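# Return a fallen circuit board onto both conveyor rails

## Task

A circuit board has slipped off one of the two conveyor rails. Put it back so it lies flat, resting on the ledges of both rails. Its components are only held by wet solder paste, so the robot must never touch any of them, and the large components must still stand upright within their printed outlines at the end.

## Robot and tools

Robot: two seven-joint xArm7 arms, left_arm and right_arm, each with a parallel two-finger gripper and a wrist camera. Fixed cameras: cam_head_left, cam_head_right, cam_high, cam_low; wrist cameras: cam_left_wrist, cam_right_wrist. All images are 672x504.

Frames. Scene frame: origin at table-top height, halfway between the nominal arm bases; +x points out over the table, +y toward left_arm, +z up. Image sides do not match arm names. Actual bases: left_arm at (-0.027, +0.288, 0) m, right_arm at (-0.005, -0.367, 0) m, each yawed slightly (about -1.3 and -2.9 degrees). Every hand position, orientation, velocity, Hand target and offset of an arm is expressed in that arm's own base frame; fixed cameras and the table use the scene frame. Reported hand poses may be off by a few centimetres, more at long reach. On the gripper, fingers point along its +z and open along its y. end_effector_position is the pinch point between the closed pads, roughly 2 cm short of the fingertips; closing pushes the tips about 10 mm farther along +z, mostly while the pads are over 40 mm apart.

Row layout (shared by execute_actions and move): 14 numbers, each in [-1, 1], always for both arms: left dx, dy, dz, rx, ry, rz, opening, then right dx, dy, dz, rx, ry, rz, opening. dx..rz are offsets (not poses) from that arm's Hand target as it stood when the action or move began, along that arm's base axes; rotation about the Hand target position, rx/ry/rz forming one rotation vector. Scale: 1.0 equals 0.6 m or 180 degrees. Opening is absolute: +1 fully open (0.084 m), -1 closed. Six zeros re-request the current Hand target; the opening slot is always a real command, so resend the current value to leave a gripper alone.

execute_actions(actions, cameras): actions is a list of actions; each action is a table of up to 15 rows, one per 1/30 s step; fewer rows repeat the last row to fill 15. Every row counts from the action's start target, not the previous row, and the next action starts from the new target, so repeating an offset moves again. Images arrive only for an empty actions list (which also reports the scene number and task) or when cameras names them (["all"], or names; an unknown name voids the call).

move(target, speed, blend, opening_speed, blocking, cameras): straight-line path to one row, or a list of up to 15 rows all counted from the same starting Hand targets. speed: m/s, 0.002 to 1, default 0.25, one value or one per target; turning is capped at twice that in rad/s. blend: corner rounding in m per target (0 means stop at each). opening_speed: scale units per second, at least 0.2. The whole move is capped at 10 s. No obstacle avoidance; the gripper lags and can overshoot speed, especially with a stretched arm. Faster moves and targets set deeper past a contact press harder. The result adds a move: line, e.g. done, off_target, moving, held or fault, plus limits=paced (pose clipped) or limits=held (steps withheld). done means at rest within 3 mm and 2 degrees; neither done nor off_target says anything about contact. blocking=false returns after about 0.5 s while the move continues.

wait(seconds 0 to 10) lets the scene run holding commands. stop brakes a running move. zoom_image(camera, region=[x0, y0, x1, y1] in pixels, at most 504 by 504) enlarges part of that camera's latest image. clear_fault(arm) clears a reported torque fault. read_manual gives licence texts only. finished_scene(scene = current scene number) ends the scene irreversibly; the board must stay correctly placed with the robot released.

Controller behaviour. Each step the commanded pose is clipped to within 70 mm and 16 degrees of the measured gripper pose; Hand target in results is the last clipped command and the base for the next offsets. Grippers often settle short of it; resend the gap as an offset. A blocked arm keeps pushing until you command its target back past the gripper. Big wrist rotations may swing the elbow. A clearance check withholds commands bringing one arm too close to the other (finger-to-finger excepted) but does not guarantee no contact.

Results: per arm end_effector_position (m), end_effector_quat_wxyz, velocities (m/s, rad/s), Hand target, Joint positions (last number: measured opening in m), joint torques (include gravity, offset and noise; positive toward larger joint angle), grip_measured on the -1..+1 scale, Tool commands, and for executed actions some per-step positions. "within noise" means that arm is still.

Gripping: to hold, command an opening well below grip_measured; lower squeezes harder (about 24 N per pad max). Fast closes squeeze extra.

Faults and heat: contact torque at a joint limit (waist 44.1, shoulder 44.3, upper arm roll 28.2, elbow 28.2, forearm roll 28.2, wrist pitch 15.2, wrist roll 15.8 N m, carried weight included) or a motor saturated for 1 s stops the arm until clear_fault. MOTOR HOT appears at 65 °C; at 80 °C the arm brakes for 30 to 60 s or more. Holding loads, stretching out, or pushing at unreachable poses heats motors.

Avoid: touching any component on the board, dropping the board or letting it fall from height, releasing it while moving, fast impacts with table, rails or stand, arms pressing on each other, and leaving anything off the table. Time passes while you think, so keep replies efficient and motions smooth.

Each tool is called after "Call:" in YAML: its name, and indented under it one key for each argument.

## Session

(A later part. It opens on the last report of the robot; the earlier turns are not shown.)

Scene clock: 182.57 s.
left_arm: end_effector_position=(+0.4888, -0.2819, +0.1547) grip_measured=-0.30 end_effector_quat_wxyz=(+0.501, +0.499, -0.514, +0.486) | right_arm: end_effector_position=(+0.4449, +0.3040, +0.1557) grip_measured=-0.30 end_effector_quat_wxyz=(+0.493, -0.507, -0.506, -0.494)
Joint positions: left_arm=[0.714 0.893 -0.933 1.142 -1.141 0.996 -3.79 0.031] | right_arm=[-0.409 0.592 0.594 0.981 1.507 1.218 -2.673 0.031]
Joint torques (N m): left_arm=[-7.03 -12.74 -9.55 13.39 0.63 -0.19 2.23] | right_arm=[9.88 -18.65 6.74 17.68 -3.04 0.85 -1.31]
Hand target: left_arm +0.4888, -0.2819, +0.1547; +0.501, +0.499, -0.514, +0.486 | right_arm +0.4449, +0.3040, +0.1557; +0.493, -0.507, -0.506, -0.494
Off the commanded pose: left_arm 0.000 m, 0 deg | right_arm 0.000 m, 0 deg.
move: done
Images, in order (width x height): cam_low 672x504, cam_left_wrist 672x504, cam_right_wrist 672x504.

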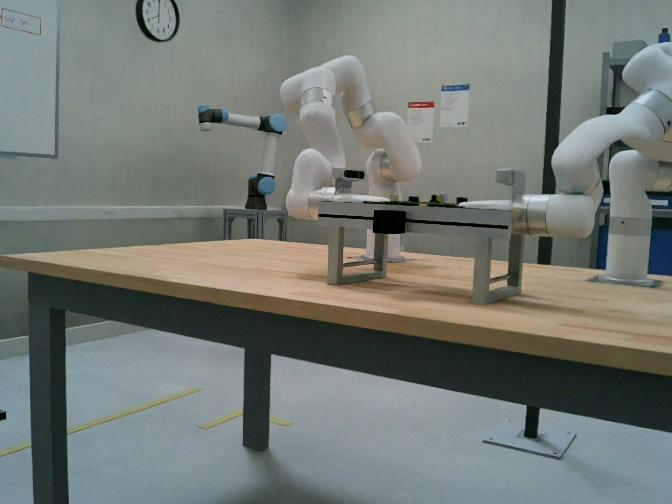

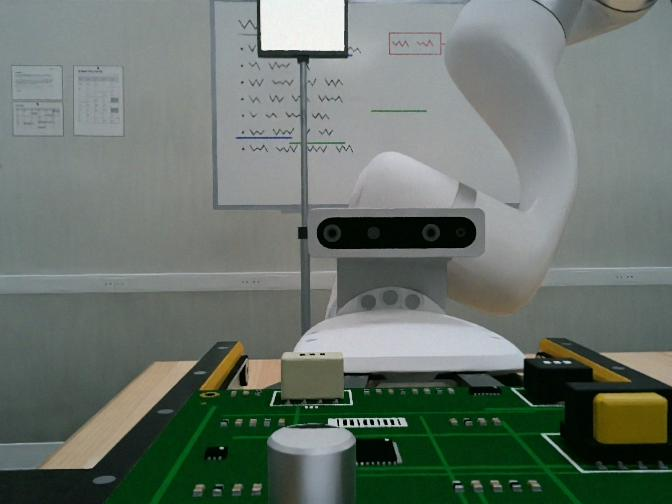

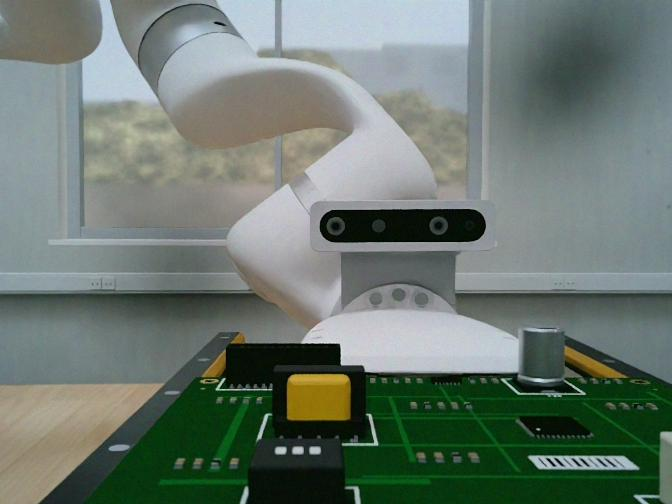

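Call:
move:
  target: [0.002,-0.0001,-0.0033,0,0,0,-0.286, 0.002,0,-0.0033,0,0,0,-0.286]
  speed: 0.02
  cameras: ["cam_left_wrist","cam_right_wrist","cam_high"]

Call:
zoom_image:
  camera: "cam_left_wrist"
  region: [60, 404, 190, 504]

Call:
zoom_image:
  camera: "cam_right_wrist"
  region: [50, 404, 180, 504]

Call:
zoom_image:
  camera: "cam_right_wrist"
  region: [540, 330, 672, 430]

Call:
zoom_image:
  camera: "cam_left_wrist"
  region: [530, 320, 672, 420]

Call:
zoom_image:
  camera: "cam_high"
  region: [220, 190, 360, 310]

Scene clock: 224.97 s.
left_arm: end_effector_position=(+0.4900, -0.2820, +0.1528) grip_measured=-0.30 end_effector_quat_wxyz=(+0.501, +0.499, -0.514, +0.486) | right_arm: end_effector_position=(+0.4461, +0.3040, +0.1537) grip_measured=-0.30 end_effector_quat_wxyz=(+0.493, -0.507, -0.506, -0.494)
Joint positions: left_arm=[0.709 0.9 -0.929 1.149 -1.138 0.995 -3.79 0.031] | right_arm=[-0.406 0.6 0.592 0.987 1.505 1.216 -2.675 0.031]
Joint torques (N m): left_arm=[-6.84 -13.08 -9.6 13.36 0.55 -0.28 2.3] | right_arm=[9.96 -18.46 6.9 17.62 -2.94 0.84 -1.39]
Hand target: left_arm +0.4900, -0.2820, +0.1528; +0.501, +0.499, -0.514, +0.486 | right_arm +0.4461, +0.3040, +0.1537; +0.493, -0.507, -0.506, -0.494
Off the commanded pose: left_arm 0.000 m, 0 deg | right_arm 0.000 m, 0 deg.
move: done
Images, in order (width x height): cam_high 672x504, cam_left_wrist 672x504, cam_right_wrist 672x504.

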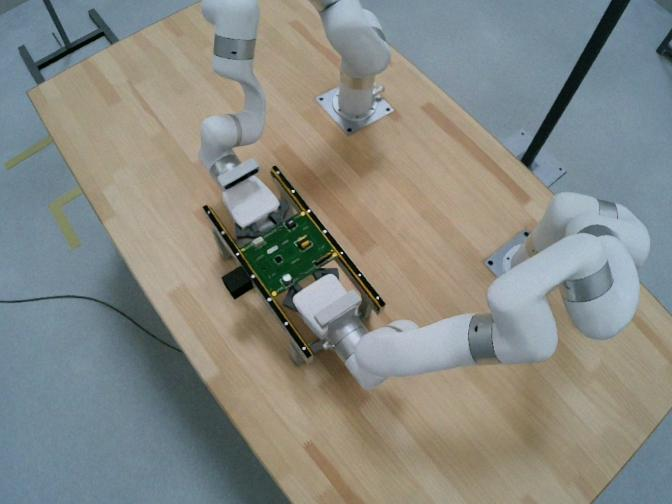

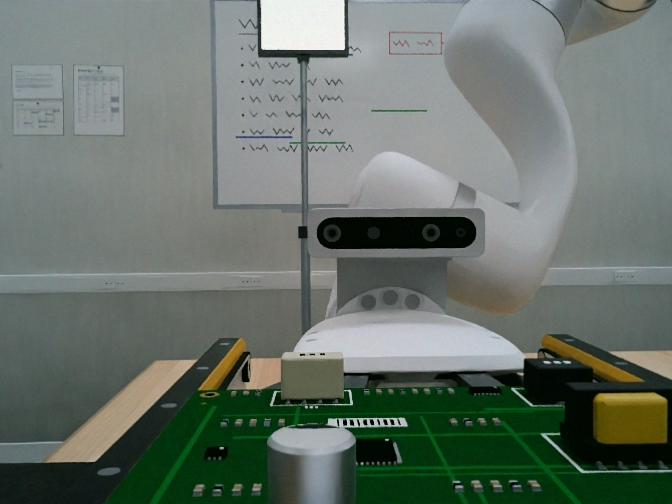

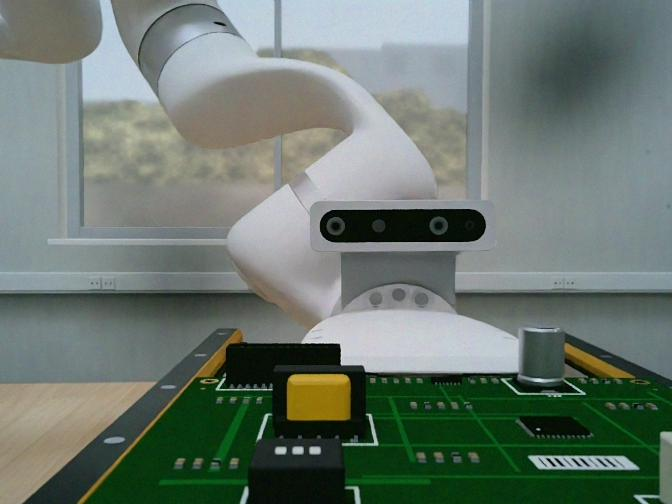

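Scaled by 3.877 from the camera's 672x504 image, which has a finer 960x720 frame.

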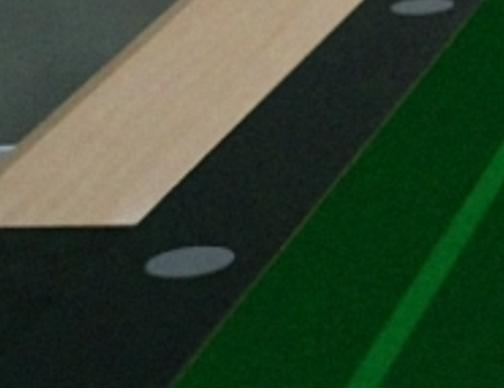

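Scaled by 3.877 from the camera's 672x504 image, which has a finer 960x720 frame.

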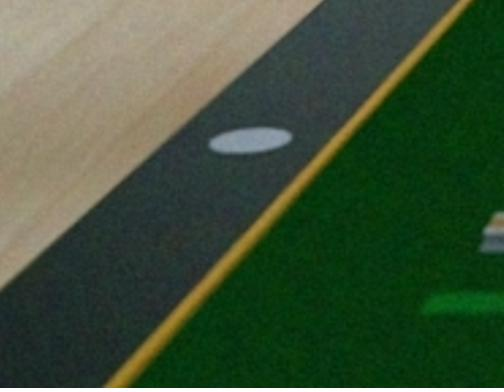

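Scaled by 3.818 from the camera's 672x504 image, which has a finer 960x720 frame.

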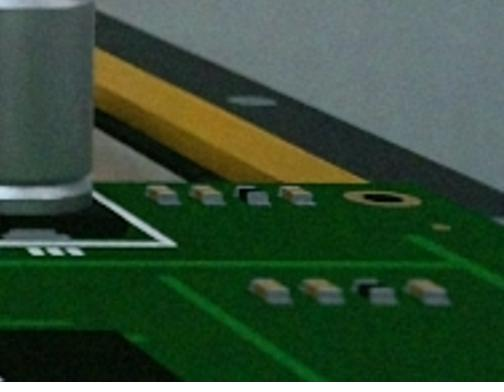

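Scaled by 3.549 from the camera's 672x504 image, which has a finer 960x720 frame.

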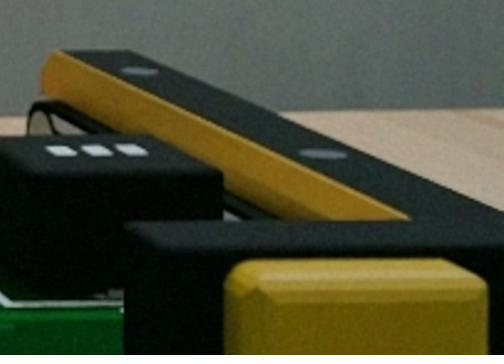

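Scaled by 3.600 from the camera's 672x504 image, which has a finer 960x720 frame.

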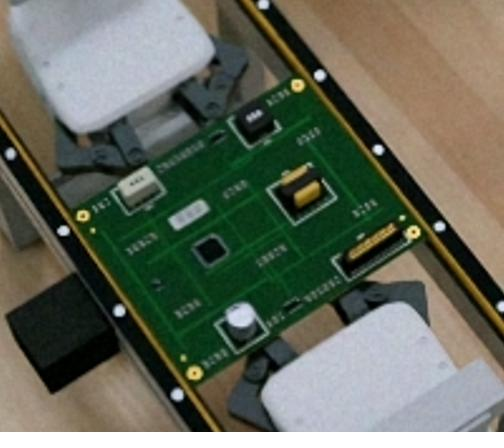

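Call:
move:
  target: [0,0,-0.0103,0,0,0,-0.286, 0,0,-0.0103,0,0,0,-0.286]
  speed: 0.015
  cameras: ["cam_left_wrist","cam_right_wrist"]

Call:
zoom_image:
  camera: "cam_left_wrist"
  region: [60, 344, 240, 504]

Call:
zoom_image:
  camera: "cam_right_wrist"
  region: [60, 344, 240, 504]

Call:
zoom_image:
  camera: "cam_right_wrist"
  region: [540, 330, 672, 430]

Scene clock: 238.10 s.
left_arm: end_effector_position=(+0.4900, -0.2820, +0.1466) grip_measured=-0.30 end_effector_quat_wxyz=(+0.501, +0.499, -0.514, +0.486) | right_arm: end_effector_position=(+0.4461, +0.3040, +0.1475) grip_measured=-0.30 end_effector_quat_wxyz=(+0.493, -0.507, -0.506, -0.494)
Joint positions: left_arm=[0.703 0.914 -0.92 1.154 -1.134 0.993 -3.781 0.031] | right_arm=[-0.402 0.617 0.587 0.992 1.501 1.213 -2.686 0.031]
Joint torques (N m): left_arm=[-7.03 -13.12 -9.66 13.3 0.64 -0.37 2.29] | right_arm=[9.65 -18.78 6.96 17.44 -3.03 0.84 -1.35]
Hand target: left_arm +0.4900, -0.2820, +0.1466; +0.501, +0.499, -0.514, +0.486 | right_arm +0.4461, +0.3040, +0.1475; +0.493, -0.507, -0.506, -0.494
Off the commanded pose: left_arm 0.000 m, 0 deg | right_arm 0.000 m, 0 deg.
move: done
Images, in order (width x height): cam_left_wrist 672x504, cam_right_wrist 672x504.

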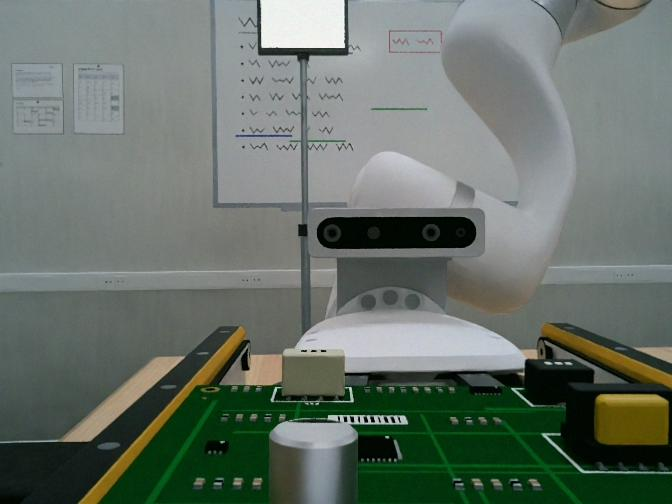

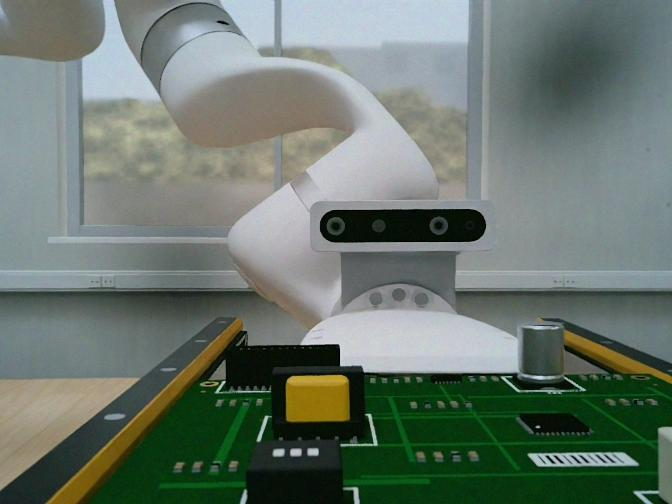

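Scaled by 2.800 from the camera's 672x504 image, which has a finer 960x720 frame.

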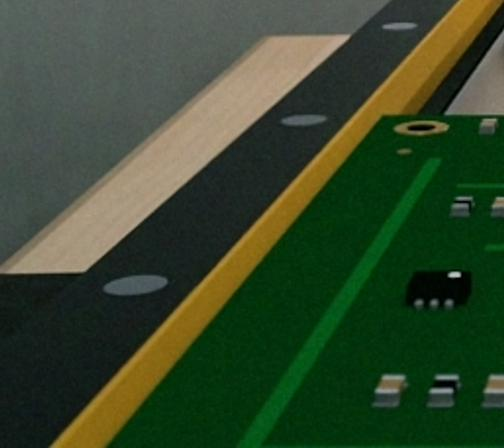

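Scaled by 2.800 from the camera's 672x504 image, which has a finer 960x720 frame.

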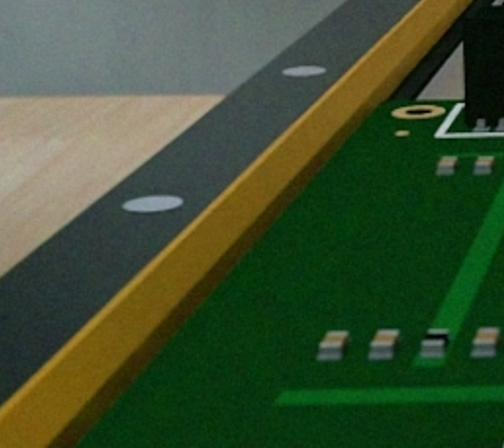

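Scaled by 3.818 from the camera's 672x504 image, which has a finer 960x720 frame.

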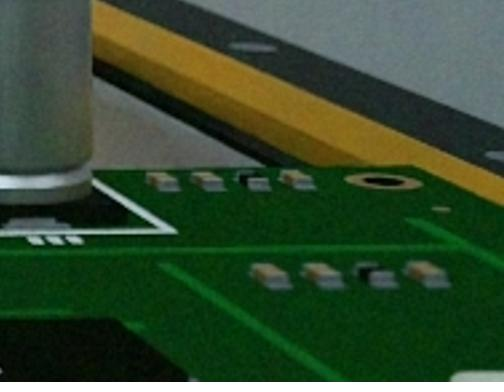

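Call:
move:
  target:
    - [0,0,0.0067,0,0,0,-0.286, 0,0,0.0067,0,0,0,-0.286]
    - [-0.0025,0.0001,0.0067,0,0,0,-0.286, -0.0025,0,0.0067,0,0,0,-0.286]
    - [-0.0025,0.0001,0,0,0,0,-0.286, -0.0025,0,0,0,0,0,-0.286]
  speed: 0.015
  cameras: ["cam_left_wrist","cam_right_wrist"]

Call:
zoom_image:
  camera: "cam_left_wrist"
  region: [60, 344, 240, 504]

Call:
zoom_image:
  camera: "cam_right_wrist"
  region: [60, 344, 240, 504]

Call:
zoom_image:
  camera: "cam_right_wrist"
  region: [540, 330, 672, 430]

Scene clock: 256.03 s.
left_arm: end_effector_position=(+0.4885, -0.2819, +0.1466) grip_measured=-0.30 end_effector_quat_wxyz=(+0.501, +0.499, -0.514, +0.486) | right_arm: end_effector_position=(+0.4446, +0.3040, +0.1475) grip_measured=-0.30 end_effector_quat_wxyz=(+0.493, -0.507, -0.506, -0.494)
Joint positions: left_arm=[0.706 0.912 -0.922 1.148 -1.136 0.992 -3.778 0.031] | right_arm=[-0.403 0.614 0.588 0.987 1.503 1.213 -2.689 0.031]
Joint torques (N m): left_arm=[-6.94 -13.19 -9.59 13.12 0.48 -0.23 2.27] | right_arm=[10.08 -18.79 7.03 17.46 -3.05 0.93 -1.38]
Hand target: left_arm +0.4885, -0.2819, +0.1466; +0.501, +0.499, -0.514, +0.486 | right_arm +0.4446, +0.3040, +0.1475; +0.493, -0.507, -0.506, -0.494
Off the commanded pose: left_arm 0.000 m, 0 deg | right_arm 0.000 m, 0 deg.
move: done
Images, in order (width x height): cam_left_wrist 672x504, cam_right_wrist 672x504.

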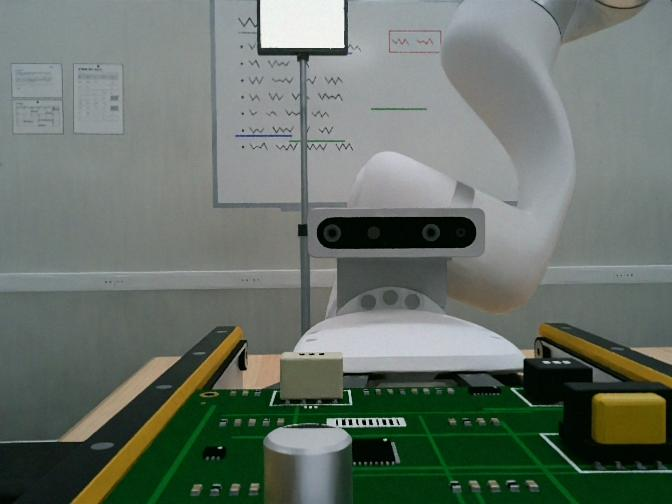

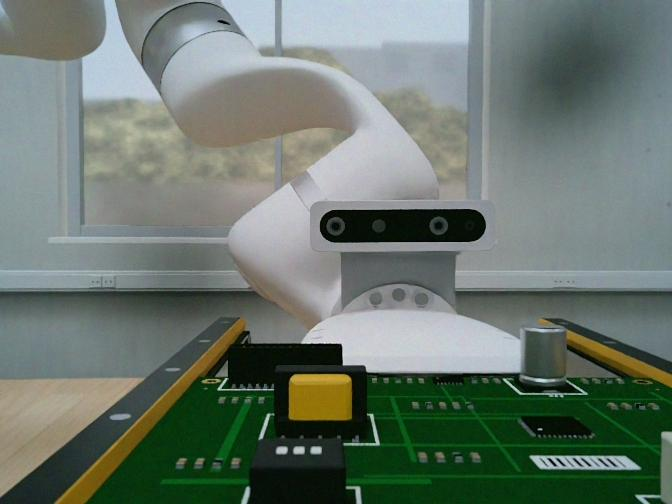

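Scaled by 2.800 from the camera's 672x504 image, which has a finer 960x720 frame.

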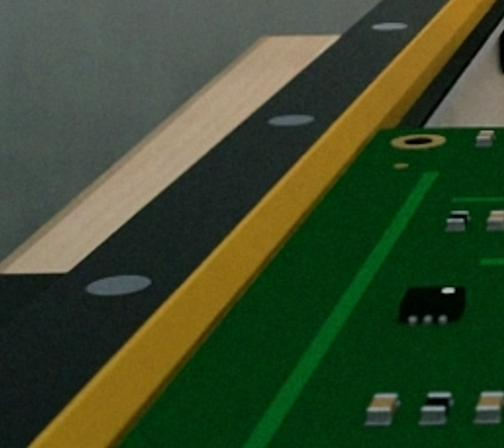

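Scaled by 2.800 from the camera's 672x504 image, which has a finer 960x720 frame.

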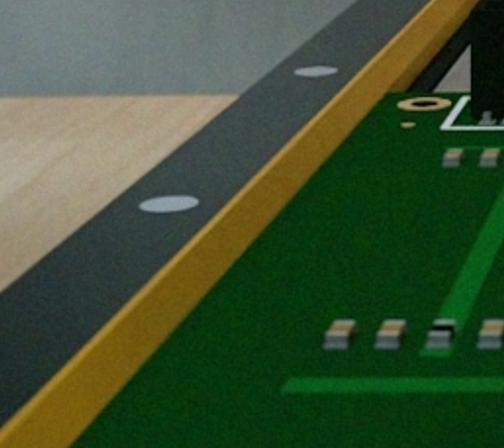

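Scaled by 3.818 from the camera's 672x504 image, which has a finer 960x720 frame.

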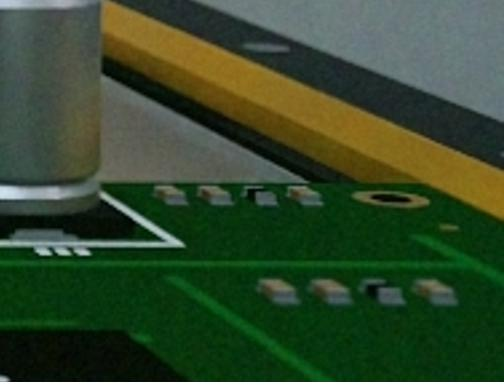

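Call:
move:
  target: [0,0,-0.0042,0,0,0,-0.286, 0,0,-0.0042,0,0,0,-0.286]
  speed: 0.015
  cameras: ["cam_left_wrist","cam_right_wrist"]

Call:
zoom_image:
  camera: "cam_left_wrist"
  region: [60, 344, 240, 504]

Call:
zoom_image:
  camera: "cam_right_wrist"
  region: [60, 344, 240, 504]

Call:
zoom_image:
  camera: "cam_right_wrist"
  region: [540, 330, 672, 430]

Scene clock: 265.63 s.
left_arm: end_effector_position=(+0.4885, -0.2819, +0.1441) grip_measured=-0.30 end_effector_quat_wxyz=(+0.501, +0.499, -0.514, +0.486) | right_arm: end_effector_position=(+0.4446, +0.3040, +0.1450) grip_measured=-0.30 end_effector_quat_wxyz=(+0.493, -0.507, -0.506, -0.494)
Joint positions: left_arm=[0.703 0.917 -0.918 1.15 -1.134 0.991 -3.775 0.031] | right_arm=[-0.401 0.622 0.586 0.989 1.502 1.212 -2.693 0.031]
Joint torques (N m): left_arm=[-7.11 -13.17 -9.39 12.89 0.66 -0.39 2.29] | right_arm=[9.94 -18.46 6.77 17.04 -3.03 0.78 -1.24]
Hand target: left_arm +0.4885, -0.2819, +0.1441; +0.501, +0.499, -0.514, +0.486 | right_arm +0.4446, +0.3040, +0.1450; +0.493, -0.507, -0.506, -0.494
Off the commanded pose: left_arm 0.000 m, 0 deg | right_arm 0.000 m, 0 deg.
move: done
Images, in order (width x height): cam_left_wrist 672x504, cam_right_wrist 672x504.

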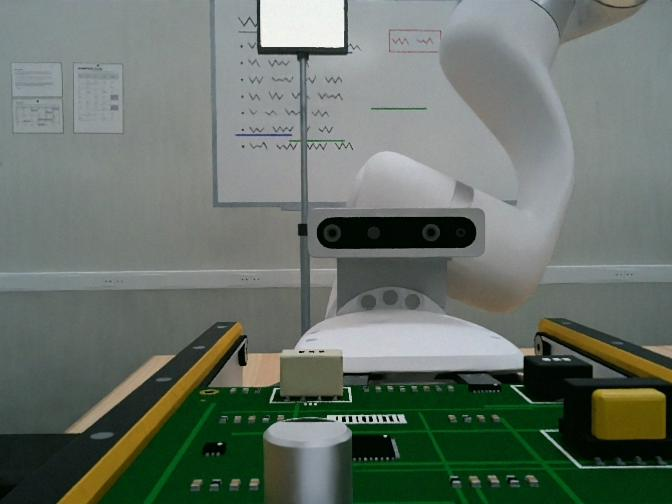

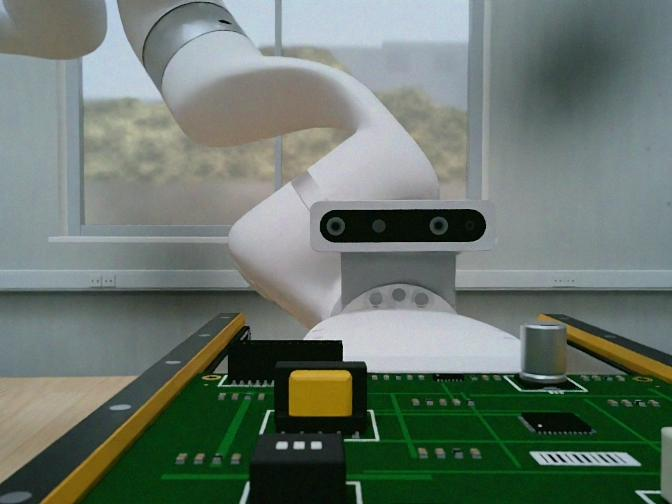

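Scaled by 2.800 from the camera's 672x504 image, which has a finer 960x720 frame.

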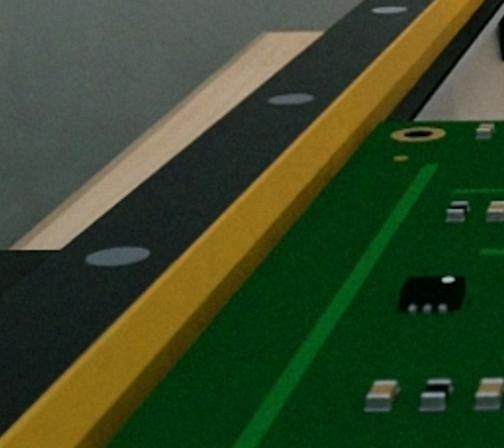

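Scaled by 2.800 from the camera's 672x504 image, which has a finer 960x720 frame.

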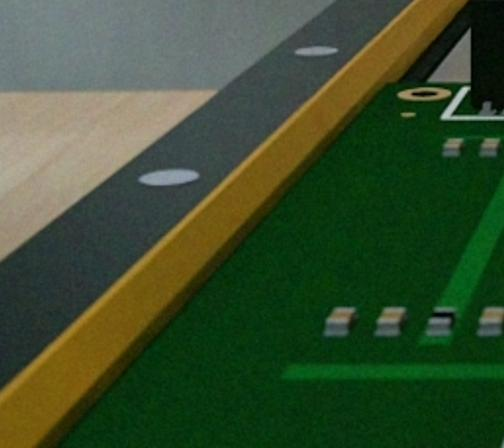

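Scaled by 3.818 from the camera's 672x504 image, which has a finer 960x720 frame.

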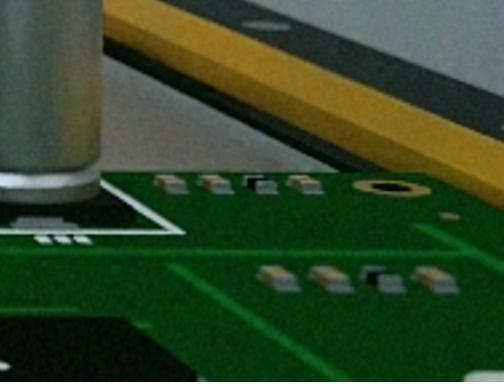

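Call:
move:
  target: [0,0,-0.015,0,0,0,-0.286, 0,0,-0.015,0,0,0,-0.286]
  speed: 0.03
  cameras: ["cam_left_wrist","cam_right_wrist","cam_high"]

Call:
zoom_image:
  camera: "cam_left_wrist"
  region: [60, 304, 260, 504]

Call:
zoom_image:
  camera: "cam_right_wrist"
  region: [40, 304, 240, 504]

Scene clock: 271.60 s.
left_arm: end_effector_position=(+0.4885, -0.2819, +0.1351) grip_measured=-0.30 end_effector_quat_wxyz=(+0.501, +0.499, -0.514, +0.486) | right_arm: end_effector_position=(+0.4446, +0.3040, +0.1360) grip_measured=-0.30 end_effector_quat_wxyz=(+0.493, -0.507, -0.506, -0.494)
Joint positions: left_arm=[0.694 0.938 -0.906 1.158 -1.127 0.988 -3.763 0.031] | right_arm=[-0.395 0.648 0.578 0.998 1.496 1.207 -2.709 0.031]
Joint torques (N m): left_arm=[-7.02 -13.06 -9.46 12.63 0.73 -0.36 2.27] | right_arm=[9.76 -19.01 7.09 16.76 -3.18 0.78 -1.35]
Hand target: left_arm +0.4885, -0.2819, +0.1351; +0.501, +0.499, -0.514, +0.486 | right_arm +0.4446, +0.3040, +0.1360; +0.493, -0.507, -0.506, -0.494
Off the commanded pose: left_arm 0.000 m, 0 deg | right_arm 0.000 m, 0 deg.
move: done
Images, in order (width x height): cam_high 672x504, cam_left_wrist 672x504, cam_right_wrist 672x504.

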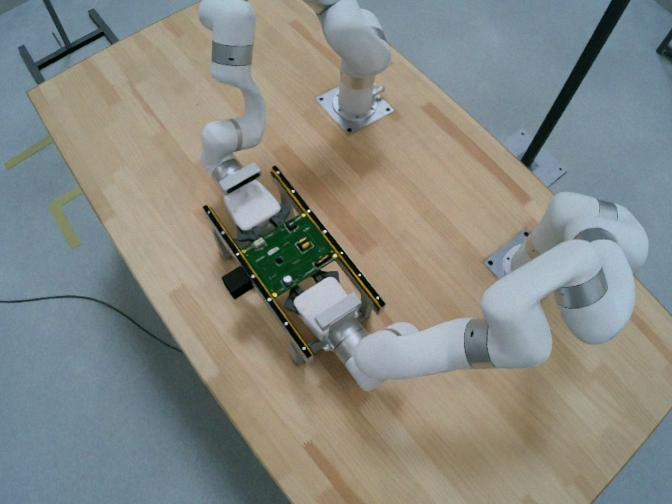

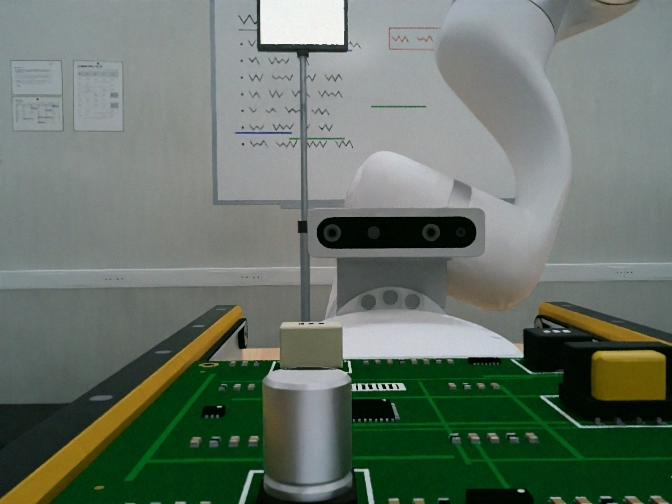

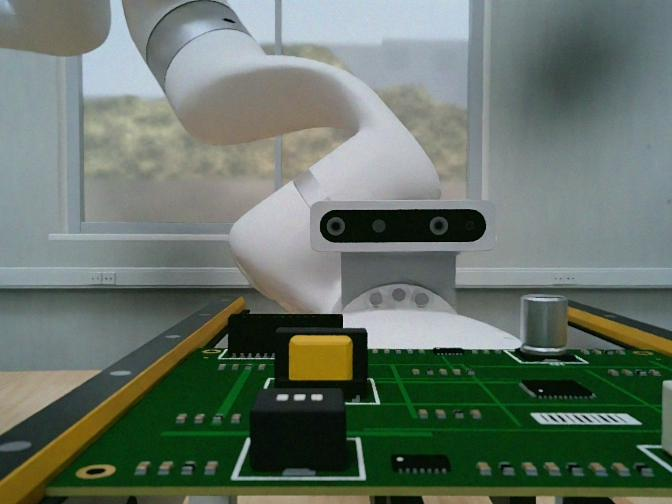

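Scaled by 2.520 from the camera's 672x504 image, which has a finer 960x720 frame.

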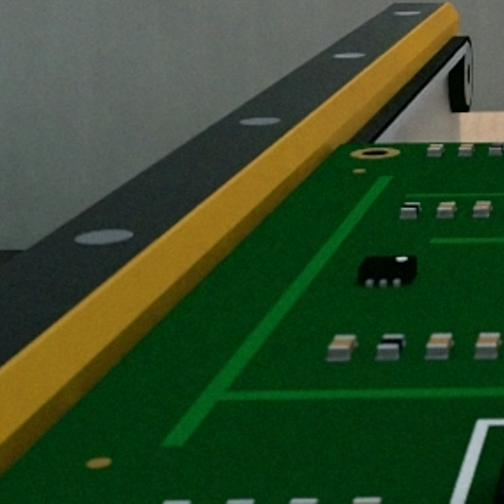

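Scaled by 2.520 from the camera's 672x504 image, which has a finer 960x720 frame.

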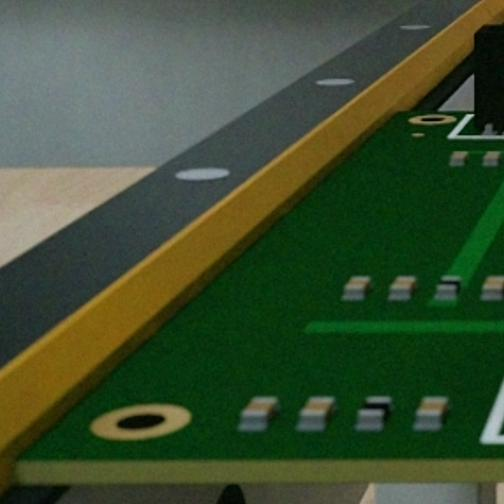

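Call:
move:
  target: [0.006,0.2,0,0,0,0,-0.286, 0,-0.2,0,0,0,0,-0.286]
  speed: 0.1
  cameras: ["cam_left_wrist","cam_right_wrist","cam_high","cam_low"]

Call:
zoom_image:
  camera: "cam_left_wrist"
  region: [180, 270, 672, 420]

Call:
zoom_image:
  camera: "cam_right_wrist"
  region: [160, 270, 660, 420]

Call:
zoom_image:
  camera: "cam_high"
  region: [220, 190, 360, 310]

Scene clock: 279.23 s.
left_arm: end_effector_position=(+0.4921, -0.1620, +0.1351) grip_measured=-0.30 end_effector_quat_wxyz=(+0.501, +0.499, -0.514, +0.486) | right_arm: end_effector_position=(+0.4446, +0.1841, +0.1360) grip_measured=-0.30 end_effector_quat_wxyz=(+0.493, -0.507, -0.506, -0.494)
Joint positions: left_arm=[0.874 0.897 -0.809 1.191 -0.957 1.217 -3.832 0.031] | right_arm=[-0.573 0.611 0.452 0.993 1.276 1.404 -2.664 0.031]
Joint torques (N m): left_arm=[6.88 -18.59 -8.2 13.02 0.32 3.53 -2.37] | right_arm=[-9.9 -25.03 4.82 16.32 -2.73 3.18 1.43]
Hand target: left_arm +0.4921, -0.1619, +0.1351; +0.501, +0.499, -0.514, +0.486 | right_arm +0.4446, +0.1840, +0.1360; +0.493, -0.507, -0.506, -0.494
Off the commanded pose: left_arm 0.000 m, 0 deg | right_arm 0.000 m, 0 deg.
move: done
Images, in order (width x height): cam_high 672x504, cam_low 672x504, cam_left_wrist 672x504, cam_right_wrist 672x504.

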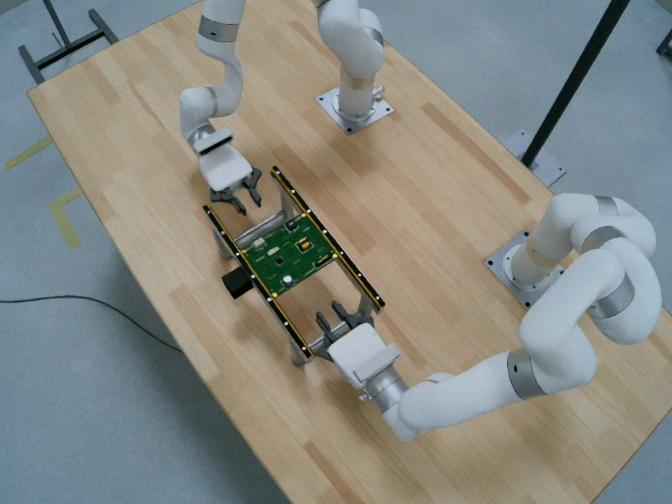

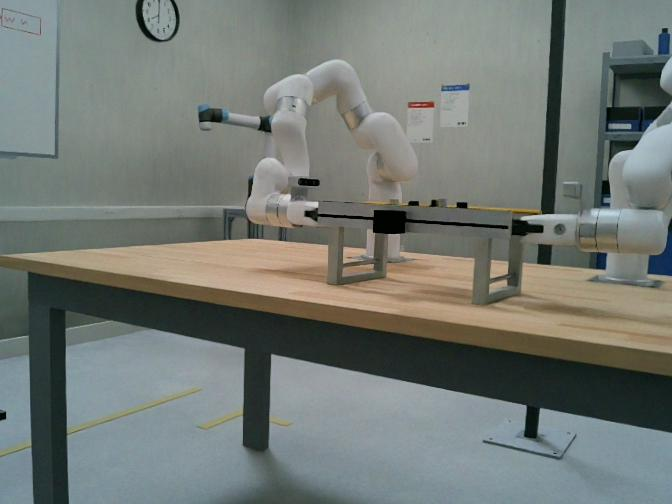

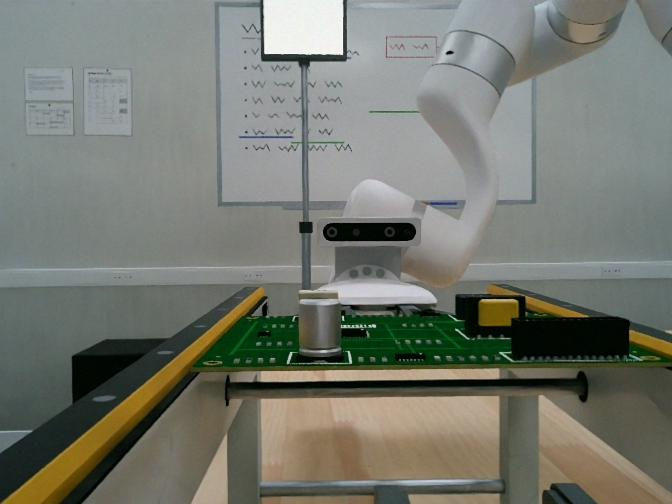

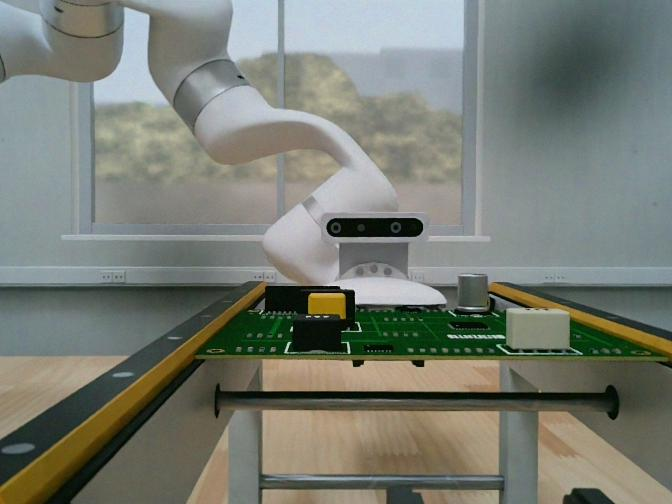

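Scaled by 1.024 from the camera's 672x504 image, which has a finer 960x720 frame.

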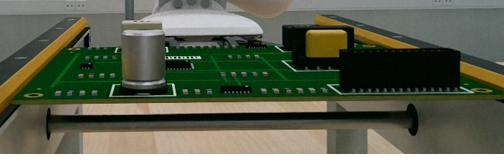

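Scaled by 1.008 from the camera's 672x504 image, which has a finer 960x720 frame.

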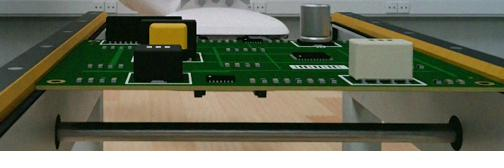

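Scaled by 3.600 from the camera's 672x504 image, which has a finer 960x720 frame.

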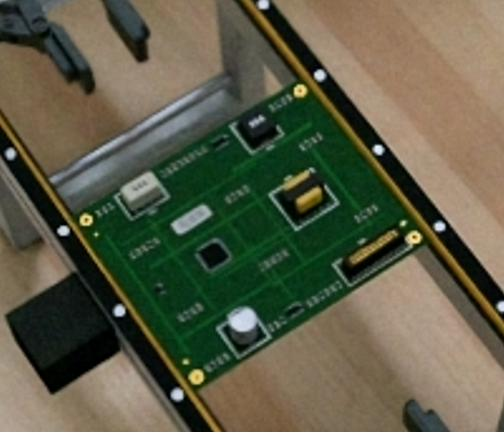

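Call:
finished_scene:
  scene: 2

The scene is finished: the task was done.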